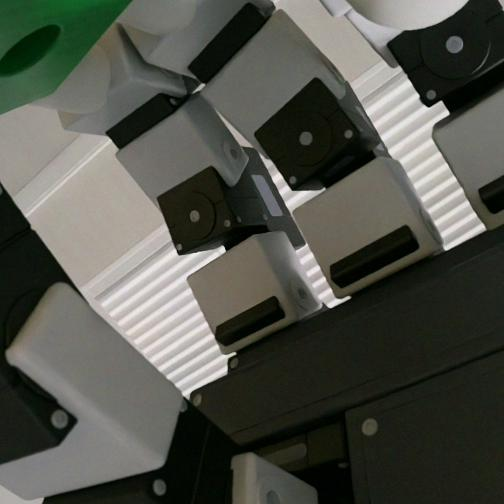

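Scaled by 4.200 from the camera's 504x504 image, which has a finer 720x720 frame.

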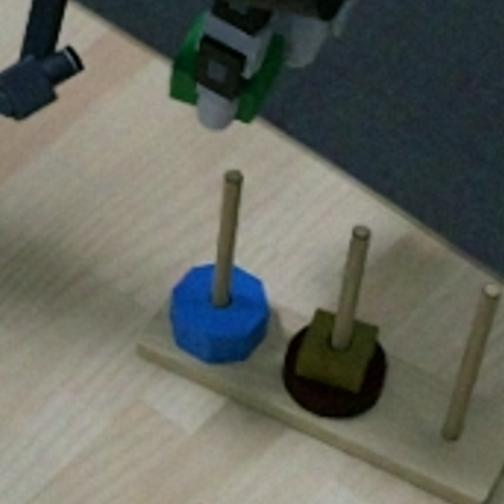

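Call:
execute_actions([
  [[0,0.0768,0.0326,0,0,0,0.11,-0.105,-0.095,0.13,-0.11,-0.11,-0.095,0.13,0,0.068,0.3,0.17,0.657,-0.678,-0.04,-0.005,0.4,-0.9,0,0,0,0,0,0,0,-0.754,-0.576,-0.696,0,-0.754,-0.576,-0.696,0,-0.754,-0.576,-0.696,-0.714,-0.678,-0.226,-0.168,0.4,-0.6]],
], cameras=["cam_high"])

Call:
zoom_image(camera="cam_high", region=[270, 30, 350, 110])

Scene clock: 39.37 s.
left_arm: end_effector_position=(+0.2905, +0.4782, +0.2113) hand_goal=(+0.110, -0.106, -0.096, +0.130, -0.110, -0.110, -0.096, +0.130, +0.000, +0.068, +0.300, +0.170, +0.656, -0.678, -0.040, -0.006) hand_measured=(+0.106, -0.148, -0.112, +0.128, -0.106, -0.142, -0.108, +0.126, -0.002, +0.068, +0.294, +0.168, +0.652, -0.678, -0.100, -0.026) hand_current_ma=(-2, -100, -23, -2, +3, -68, -16, -3, -1, +0, -5, -2, -3, +0, -217, -48) hand_state=(goal, blocked, goal, goal, goal, blocked, goal, goal, goal, goal, goal, goal, goal, goal, blocked, blocked) hand_current_limit=0.40 hand_speed=-0.90 end_effector_quat_wxyz=(-0.551, +0.830, +0.073, -0.047) | right_arm: end_effector_position=(+0.3407, -0.4797, +0.3005) hand_goal=(+0.000, -0.754, -0.576, -0.696, +0.000, -0.754, -0.576, -0.696, +0.000, -0.754, -0.576, -0.696, -0.714, -0.678, -0.226, -0.168) hand_measured=(+0.000, -0.752, -0.576, -0.696, +0.000, -0.752, -0.576, -0.696, +0.000, -0.752, -0.576, -0.696, -0.714, -0.678, -0.224, -0.168) hand_current_ma=(+1, +3, -1, +0, +1, +4, -1, +0, +1, +4, -1, +0, +0, +1, +5, +0) hand_state=(goal, goal, goal, goal, goal, goal, goal, goal, goal, goal, goal, goal, goal, goal, goal, goal) hand_current_limit=0.40 hand_speed=-0.60 end_effector_quat_wxyz=(+0.158, +0.791, +0.537, -0.250)
Joint positions: left_arm=[0.265 1.035 0.788 -1.061 -1.156 1.854] | right_arm=[-0.2 1.101 1.03 -1.636 0.585 0.212]
Joint torques (N m): left_arm=[0.44 -4.07 9.37 1.48 -1.04 0.08] | right_arm=[-0.5 -4.25 8.55 0.13 0.72 0]
Heat: left arm: hottest elbow 27 °C; right arm: hottest elbow 33 °C.
Hand target: left_arm +0.2882, +0.4812, +0.2101; -0.550, +0.831, +0.075, -0.048 | right_arm +0.3428, -0.4819, +0.3080; +0.163, +0.792, +0.536, -0.244
Off the commanded pose: left_arm 0.004 m, 0 deg | right_arm 0.008 m, 1 deg.
Step readings (end_effector_position of left_arm | right_arm):
0: (+0.2909, +0.4786, +0.2621) | (+0.3407, -0.4797, +0.3005)
1: (+0.2909, +0.4786, +0.2614) | (+0.3407, -0.4797, +0.3005)
2: (+0.2919, +0.4788, +0.2591) | (+0.3407, -0.4797, +0.3005)
4: (+0.2930, +0.4785, +0.2474) | (+0.3407, -0.4797, +0.3005)
8: (+0.2864, +0.4752, +0.2181) | (+0.3407, -0.4797, +0.3005)
15: (+0.2895, +0.4780, +0.2113) | (+0.3407, -0.4797, +0.3005)
Images, in order (width x height): cam_high 504x504.

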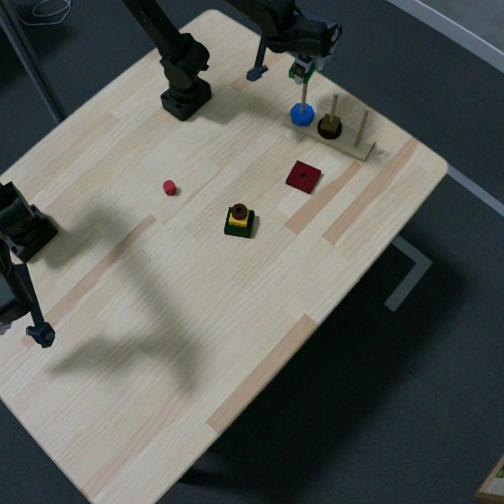

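Scaled by 6.300 from the camera's 504x504 image, which has a finer 720x720 frame.

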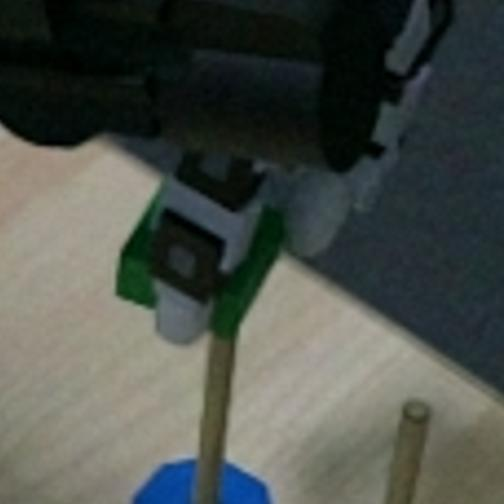

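Call:
zoom_image(camera="cam_high", region=[280, 50, 330, 100])

Scaled by 10.080 from the camera's 504x504 image, which has a finer 720x720 frame.

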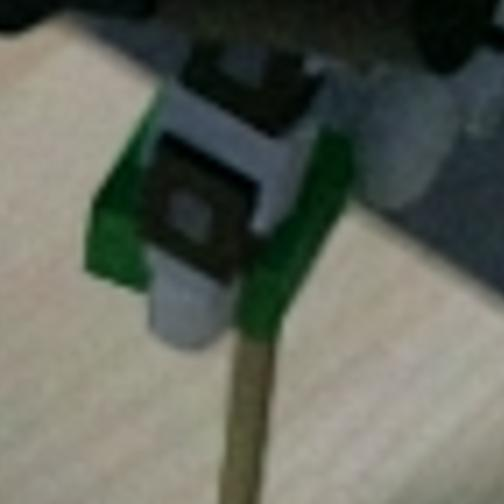

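Call:
execute_actions([
  [[0.0215,0.0003,-0.0008,0,0,0,0.11,-0.105,-0.095,0.13,-0.11,-0.11,-0.095,0.13,0,0.068,0.3,0.17,0.657,-0.678,-0.04,-0.005,0.4,-0.9,0,0,0,0,0,0,0,-0.754,-0.576,-0.696,0,-0.754,-0.576,-0.696,0,-0.754,-0.576,-0.696,-0.714,-0.678,-0.226,-0.168,0.4,-0.6]],
], cameras=["cam_high"])

Call:
zoom_image(camera="cam_high", region=[280, 50, 330, 100])

Scene clock: 43.10 s.
left_arm: end_effector_position=(+0.2922, +0.4787, +0.2038) hand_goal=(+0.110, -0.106, -0.096, +0.130, -0.110, -0.110, -0.096, +0.130, +0.000, +0.068, +0.300, +0.170, +0.656, -0.678, -0.040, -0.006) hand_measured=(+0.106, -0.148, -0.112, +0.128, -0.106, -0.142, -0.108, +0.126, -0.002, +0.068, +0.294, +0.168, +0.652, -0.678, -0.100, -0.026) hand_current_ma=(-2, -100, -23, -2, +3, -68, -16, -3, -1, +0, -5, -2, -3, +0, -217, -48) hand_state=(goal, blocked, goal, goal, goal, blocked, goal, goal, goal, goal, goal, goal, goal, goal, blocked, blocked) hand_current_limit=0.40 hand_speed=-0.90 end_effector_quat_wxyz=(-0.549, +0.831, +0.067, -0.057) | right_arm: end_effector_position=(+0.3407, -0.4797, +0.3005) hand_goal=(+0.000, -0.754, -0.576, -0.696, +0.000, -0.754, -0.576, -0.696, +0.000, -0.754, -0.576, -0.696, -0.714, -0.678, -0.226, -0.168) hand_measured=(+0.000, -0.752, -0.576, -0.696, +0.000, -0.752, -0.576, -0.696, +0.000, -0.752, -0.576, -0.696, -0.714, -0.678, -0.224, -0.168) hand_current_ma=(+1, +3, -1, +0, +1, +4, -1, +0, +1, +4, -1, +0, +0, +1, +5, +0) hand_state=(goal, goal, goal, goal, goal, goal, goal, goal, goal, goal, goal, goal, goal, goal, goal, goal) hand_current_limit=0.40 hand_speed=-0.60 end_effector_quat_wxyz=(+0.158, +0.791, +0.537, -0.250)
Joint positions: left_arm=[0.265 1.061 0.788 -1.058 -1.156 1.855] | right_arm=[-0.2 1.101 1.03 -1.636 0.585 0.212]
Joint torques (N m): left_arm=[-0.03 -3.19 11.52 1.42 -1.09 -0.03] | right_arm=[-1.61 -4.72 8.64 0.02 0.8 -0.05]
Heat: left arm: hottest elbow 27 °C; right arm: hottest elbow 34 °C.
Hand target: left_arm +0.3011, +0.4830, +0.2102; -0.550, +0.831, +0.075, -0.048 | right_arm +0.3428, -0.4819, +0.3080; +0.163, +0.792, +0.536, -0.244
Off the commanded pose: left_arm 0.012 m, 1 deg | right_arm 0.008 m, 1 deg.
Step readings (end_effector_position of left_arm | right_arm):
0: (+0.2905, +0.4782, +0.2113) | (+0.3407, -0.4797, +0.3005)
1: (+0.2905, +0.4782, +0.2113) | (+0.3407, -0.4797, +0.3005)
2: (+0.2905, +0.4782, +0.2113) | (+0.3407, -0.4797, +0.3005)
4: (+0.2906, +0.4783, +0.2107) | (+0.3407, -0.4797, +0.3005)
8: (+0.2917, +0.4786, +0.2064) | (+0.3407, -0.4797, +0.3005)
15: (+0.2922, +0.4787, +0.2038) | (+0.3407, -0.4797, +0.3005)
Images, in order (width x height): cam_high 504x504.

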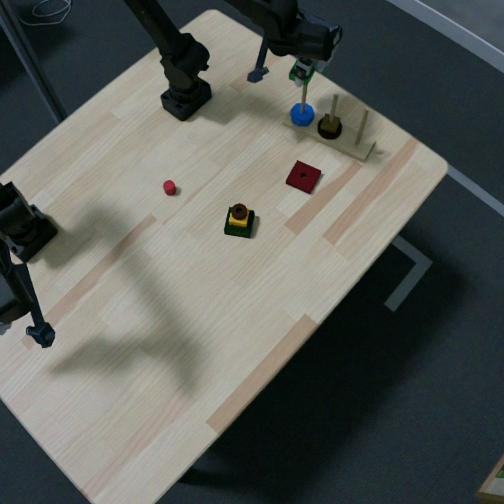

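Scaled by 10.080 from the camera's 504x504 image, which has a finer 720x720 frame.

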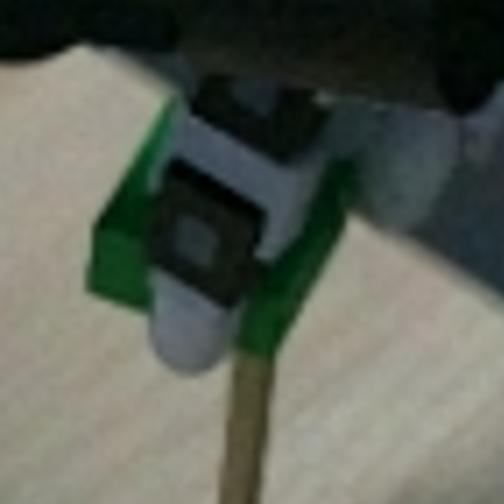

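Call:
execute_actions([
  [[0,-0.0690,-0.0293,0,0,0,0.11,-0.105,-0.095,0.13,-0.11,-0.11,-0.095,0.13,0,0.068,0.3,0.17,0.657,-0.678,-0.04,-0.005,0.4,-0.9,0,0,0,0,0,0,0,-0.754,-0.576,-0.696,0,-0.754,-0.576,-0.696,0,-0.754,-0.576,-0.696,-0.714,-0.678,-0.226,-0.168,0.4,-0.6]],
  [[0,0.0706,0.030,0,0,0,0.11,-0.105,-0.095,0.13,-0.11,-0.11,-0.095,0.13,0,0.068,0.3,0.17,0.657,-0.678,-0.04,-0.005,0.4,-0.9,0,0,0,0,0,0,0,-0.754,-0.576,-0.696,0,-0.754,-0.576,-0.696,0,-0.754,-0.576,-0.696,-0.714,-0.678,-0.226,-0.168,0.4,-0.6]],
], cameras=["cam_high"])

Call:
zoom_image(camera="cam_high", region=[280, 50, 330, 100])

Scene clock: 44.67 s.
left_arm: end_effector_position=(+0.2994, +0.4806, +0.2119) hand_goal=(+0.110, -0.106, -0.096, +0.130, -0.110, -0.110, -0.096, +0.130, +0.000, +0.068, +0.300, +0.170, +0.656, -0.678, -0.040, -0.006) hand_measured=(+0.106, -0.148, -0.112, +0.128, -0.106, -0.142, -0.108, +0.126, -0.002, +0.068, +0.294, +0.168, +0.652, -0.678, -0.100, -0.026) hand_current_ma=(-2, -100, -23, -2, +3, -68, -16, -3, -1, +0, -5, -2, -3, +0, -217, -48) hand_state=(goal, blocked, goal, goal, goal, blocked, goal, goal, goal, goal, goal, goal, goal, goal, blocked, blocked) hand_current_limit=0.40 hand_speed=-0.90 end_effector_quat_wxyz=(-0.550, +0.831, +0.071, -0.049) | right_arm: end_effector_position=(+0.3407, -0.4797, +0.3005) hand_goal=(+0.000, -0.754, -0.576, -0.696, +0.000, -0.754, -0.576, -0.696, +0.000, -0.754, -0.576, -0.696, -0.714, -0.678, -0.226, -0.168) hand_measured=(+0.000, -0.752, -0.576, -0.696, +0.000, -0.752, -0.576, -0.696, +0.000, -0.752, -0.576, -0.696, -0.714, -0.678, -0.224, -0.168) hand_current_ma=(+1, +3, -1, +0, +1, +4, -1, +0, +1, +4, -1, +0, +0, +1, +5, +0) hand_state=(goal, goal, goal, goal, goal, goal, goal, goal, goal, goal, goal, goal, goal, goal, goal, goal) hand_current_limit=0.40 hand_speed=-0.60 end_effector_quat_wxyz=(+0.158, +0.791, +0.537, -0.250)
Joint positions: left_arm=[0.265 1.064 0.81 -1.056 -1.154 1.857] | right_arm=[-0.2 1.101 1.03 -1.636 0.585 0.212]
Joint torques (N m): left_arm=[-0.03 -3.43 9.66 1.47 -1.15 -0.07] | right_arm=[-1.2 -3.72 8.83 0.17 0.75 -0.04]
Heat: left arm: hottest elbow 27 °C; right arm: hottest elbow 34 °C.
Hand target: left_arm +0.3011, +0.4830, +0.2092; -0.550, +0.831, +0.075, -0.048 | right_arm +0.3428, -0.4819, +0.3080; +0.163, +0.792, +0.536, -0.244
Off the commanded pose: left_arm 0.004 m, 0 deg | right_arm 0.008 m, 1 deg.
Step readings (end_effector_position of left_arm | right_arm):
0: (+0.2922, +0.4787, +0.2038) | (+0.3407, -0.4797, +0.3005)
1: (+0.2922, +0.4787, +0.2038) | (+0.3407, -0.4797, +0.3005)
2: (+0.2920, +0.4786, +0.2041) | (+0.3407, -0.4797, +0.3005)
4: (+0.2904, +0.4779, +0.2070) | (+0.3407, -0.4797, +0.3005)
8: (+0.2921, +0.4784, +0.2237) | (+0.3407, -0.4797, +0.3005)
15: (+0.2941, +0.4789, +0.2382) | (+0.3407, -0.4797, +0.3005)
16: (+0.2938, +0.4789, +0.2381) | (+0.3407, -0.4797, +0.3005)
17: (+0.2942, +0.4790, +0.2382) | (+0.3407, -0.4797, +0.3005)
19: (+0.2969, +0.4799, +0.2367) | (+0.3407, -0.4797, +0.3005)
23: (+0.2977, +0.4801, +0.2231) | (+0.3407, -0.4797, +0.3005)
30: (+0.2981, +0.4802, +0.2116) | (+0.3407, -0.4797, +0.3005)
Images, in order (width x height): cam_high 504x504.

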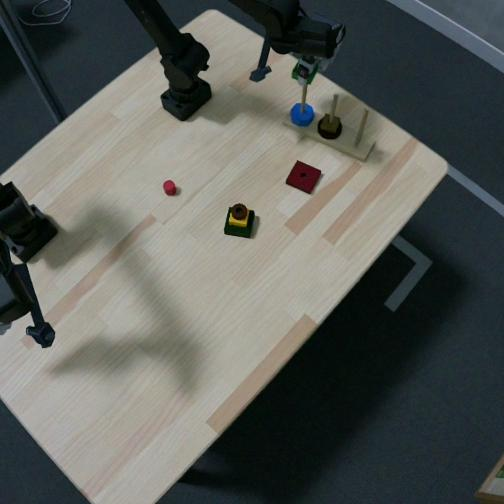

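Scaled by 10.080 from the camera's 504x504 image, which has a finer 720x720 frame.

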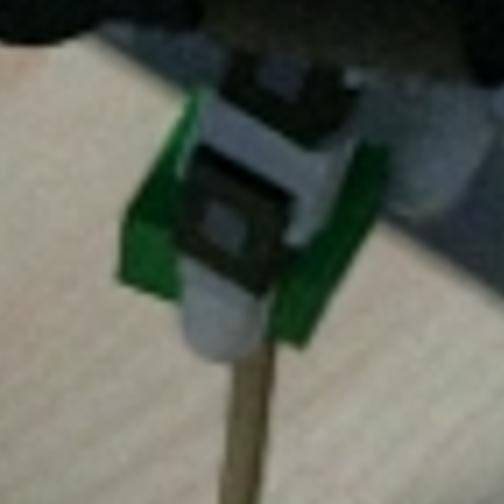

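Call:
execute_actions([
  [[0.0051,0.0185,0.0078,0,0,0,0.11,-0.105,-0.095,0.13,-0.11,-0.11,-0.095,0.13,0,0.068,0.3,0.17,0.657,-0.678,-0.04,-0.005,0.4,-0.9,0,0,0,0,0,0,0,-0.754,-0.576,-0.696,0,-0.754,-0.576,-0.696,0,-0.754,-0.576,-0.696,-0.714,-0.678,-0.226,-0.168,0.4,-0.6]],
], cameras=["cam_high"])

Call:
zoom_image(camera="cam_high", region=[280, 50, 330, 100])

Scene clock: 45.97 s.
left_arm: end_effector_position=(+0.3025, +0.4816, +0.2014) hand_goal=(+0.110, -0.106, -0.096, +0.130, -0.110, -0.110, -0.096, +0.130, +0.000, +0.068, +0.300, +0.170, +0.656, -0.678, -0.040, -0.006) hand_measured=(+0.106, -0.148, -0.112, +0.128, -0.106, -0.142, -0.108, +0.126, -0.002, +0.068, +0.294, +0.168, +0.652, -0.678, -0.100, -0.026) hand_current_ma=(-2, -100, -23, -2, +3, -68, -16, -3, -1, +0, -5, -2, -3, +0, -217, -48) hand_state=(goal, blocked, goal, goal, goal, blocked, goal, goal, goal, goal, goal, goal, goal, goal, blocked, blocked) hand_current_limit=0.40 hand_speed=-0.90 end_effector_quat_wxyz=(-0.550, +0.831, +0.072, -0.048) | right_arm: end_effector_position=(+0.3407, -0.4797, +0.3005) hand_goal=(+0.000, -0.754, -0.576, -0.696, +0.000, -0.754, -0.576, -0.696, +0.000, -0.754, -0.576, -0.696, -0.714, -0.678, -0.226, -0.168) hand_measured=(+0.000, -0.752, -0.576, -0.696, +0.000, -0.752, -0.576, -0.696, +0.000, -0.752, -0.576, -0.696, -0.714, -0.678, -0.224, -0.168) hand_current_ma=(+1, +3, -1, +0, +1, +4, -1, +0, +1, +4, -1, +0, +0, +1, +5, +0) hand_state=(goal, goal, goal, goal, goal, goal, goal, goal, goal, goal, goal, goal, goal, goal, goal, goal) hand_current_limit=0.40 hand_speed=-0.60 end_effector_quat_wxyz=(+0.158, +0.791, +0.537, -0.250)
Joint positions: left_arm=[0.265 1.082 0.792 -1.019 -1.154 1.857] | right_arm=[-0.2 1.101 1.03 -1.636 0.585 0.212]
Joint torques (N m): left_arm=[-0.21 -3.37 9.35 1.52 -1.16 -0.11] | right_arm=[-1.14 -4.37 8.44 0.1 0.74 -0.07]
Heat: left arm: hottest elbow 27 °C; right arm: hottest elbow 34 °C.
Hand target: left_arm +0.3041, +0.4835, +0.1971; -0.550, +0.831, +0.075, -0.048 | right_arm +0.3428, -0.4819, +0.3080; +0.163, +0.792, +0.536, -0.244
Off the commanded pose: left_arm 0.005 m, 0 deg | right_arm 0.008 m, 1 deg.
Step readings (end_effector_position of left_arm | right_arm):
0: (+0.2994, +0.4806, +0.2119) | (+0.3407, -0.4797, +0.3005)
1: (+0.2995, +0.4807, +0.2120) | (+0.3407, -0.4797, +0.3005)
2: (+0.3000, +0.4808, +0.2118) | (+0.3407, -0.4797, +0.3005)
4: (+0.3013, +0.4812, +0.2107) | (+0.3407, -0.4797, +0.3005)
8: (+0.3018, +0.4814, +0.2047) | (+0.3407, -0.4797, +0.3005)
15: (+0.3023, +0.4815, +0.2013) | (+0.3407, -0.4797, +0.3005)
Images, in order (width x height): cam_high 504x504.

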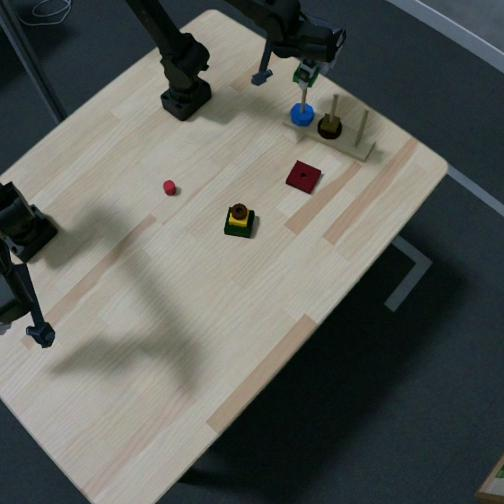

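Scaled by 10.080 from the camera's 504x504 image, which has a finer 720x720 frame.

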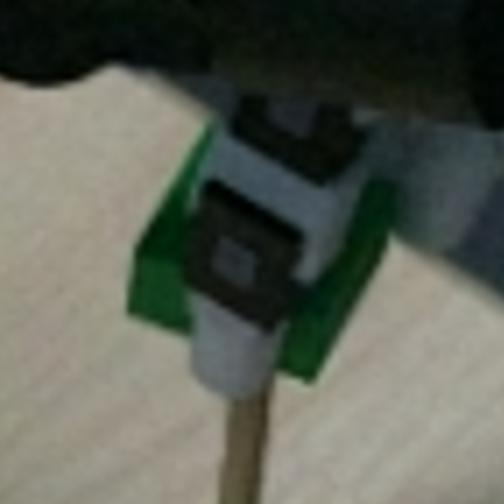

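Call:
execute_actions([
  [[0,0.0307,0.013,0,0,0,0.11,-0.105,-0.095,0.13,-0.11,-0.11,-0.095,0.13,0,0.068,0.3,0.17,0.657,-0.678,-0.04,-0.005,0.4,-0.9,0,0,0,0,0,0,0,-0.754,-0.576,-0.696,0,-0.754,-0.576,-0.696,0,-0.754,-0.576,-0.696,-0.714,-0.678,-0.226,-0.168,0.4,-0.6]],
], cameras=["cam_high","cam_left_wrist"])

Call:
zoom_image(camera="cam_high", region=[280, 50, 330, 100])

Scene clock: 47.03 s.
left_arm: end_effector_position=(+0.3055, +0.4829, +0.1893) hand_goal=(+0.110, -0.106, -0.096, +0.130, -0.110, -0.110, -0.096, +0.130, +0.000, +0.068, +0.300, +0.170, +0.656, -0.678, -0.040, -0.006) hand_measured=(+0.106, -0.112, -0.104, +0.128, -0.104, -0.140, -0.108, +0.130, -0.002, +0.068, +0.294, +0.168, +0.648, -0.678, -0.098, -0.026) hand_current_ma=(-2, -5, -9, -2, +5, -62, -16, +0, -1, +0, -5, -2, -9, +0, -198, -48) hand_state=(goal, goal, goal, goal, goal, blocked, goal, goal, goal, goal, goal, goal, goal, goal, blocked, blocked) hand_current_limit=0.40 hand_speed=-0.90 end_effector_quat_wxyz=(-0.553, +0.829, +0.078, -0.040) | right_arm: end_effector_position=(+0.3407, -0.4797, +0.3005) hand_goal=(+0.000, -0.754, -0.576, -0.696, +0.000, -0.754, -0.576, -0.696, +0.000, -0.754, -0.576, -0.696, -0.714, -0.678, -0.226, -0.168) hand_measured=(+0.000, -0.752, -0.576, -0.696, +0.000, -0.752, -0.576, -0.696, +0.000, -0.752, -0.576, -0.696, -0.714, -0.678, -0.224, -0.168) hand_current_ma=(+1, +3, -1, +0, +1, +4, -1, +0, +1, +4, -1, +0, +0, +1, +5, +0) hand_state=(goal, goal, goal, goal, goal, goal, goal, goal, goal, goal, goal, goal, goal, goal, goal, goal) hand_current_limit=0.40 hand_speed=-0.60 end_effector_quat_wxyz=(+0.158, +0.791, +0.537, -0.250)
Joint positions: left_arm=[0.265 1.092 0.762 -0.959 -1.157 1.856] | right_arm=[-0.2 1.101 1.03 -1.636 0.585 0.212]
Joint torques (N m): left_arm=[-0.09 -2.78 8.42 1.47 -1.02 -0.1] | right_arm=[-0.56 -4.66 8.44 0.24 0.74 -0.05]
Heat: left arm: hottest elbow 27 °C; right arm: hottest elbow 34 °C.
Hand target: left_arm +0.3042, +0.4835, +0.1772; -0.550, +0.831, +0.075, -0.048 | right_arm +0.3428, -0.4819, +0.3080; +0.163, +0.792, +0.536, -0.244
Off the commanded pose: left_arm 0.012 m, 1 deg | right_arm 0.008 m, 1 deg.
Step readings (end_effector_position of left_arm | right_arm):
0: (+0.3026, +0.4816, +0.2014) | (+0.3407, -0.4797, +0.3005)
1: (+0.3027, +0.4816, +0.2013) | (+0.3407, -0.4797, +0.3005)
2: (+0.3030, +0.4817, +0.2006) | (+0.3407, -0.4797, +0.3005)
4: (+0.3035, +0.4820, +0.1972) | (+0.3407, -0.4797, +0.3005)
8: (+0.3045, +0.4826, +0.1918) | (+0.3407, -0.4797, +0.3005)
15: (+0.3052, +0.4828, +0.1892) | (+0.3407, -0.4797, +0.3005)
Images, in order (width x height): cam_high 504x504, cam_left_wrist 504x504.

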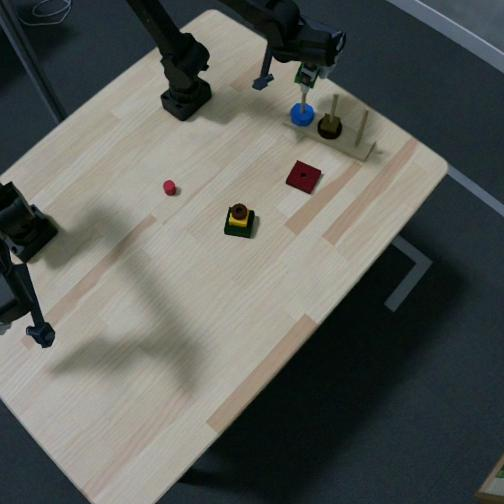

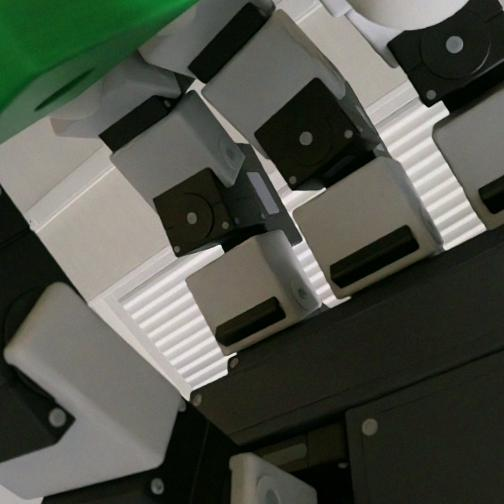

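Scaled by 10.080 from the camera's 504x504 image, which has a finer 720x720 frame.

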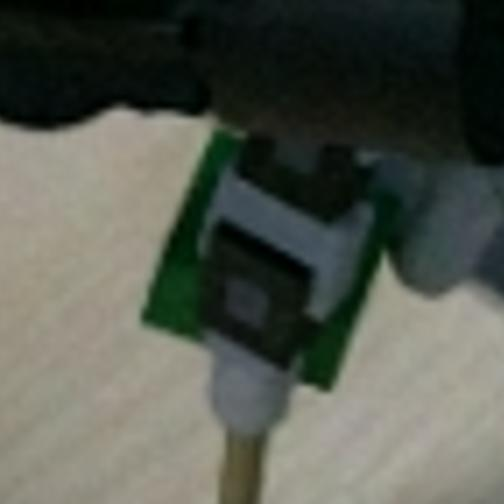

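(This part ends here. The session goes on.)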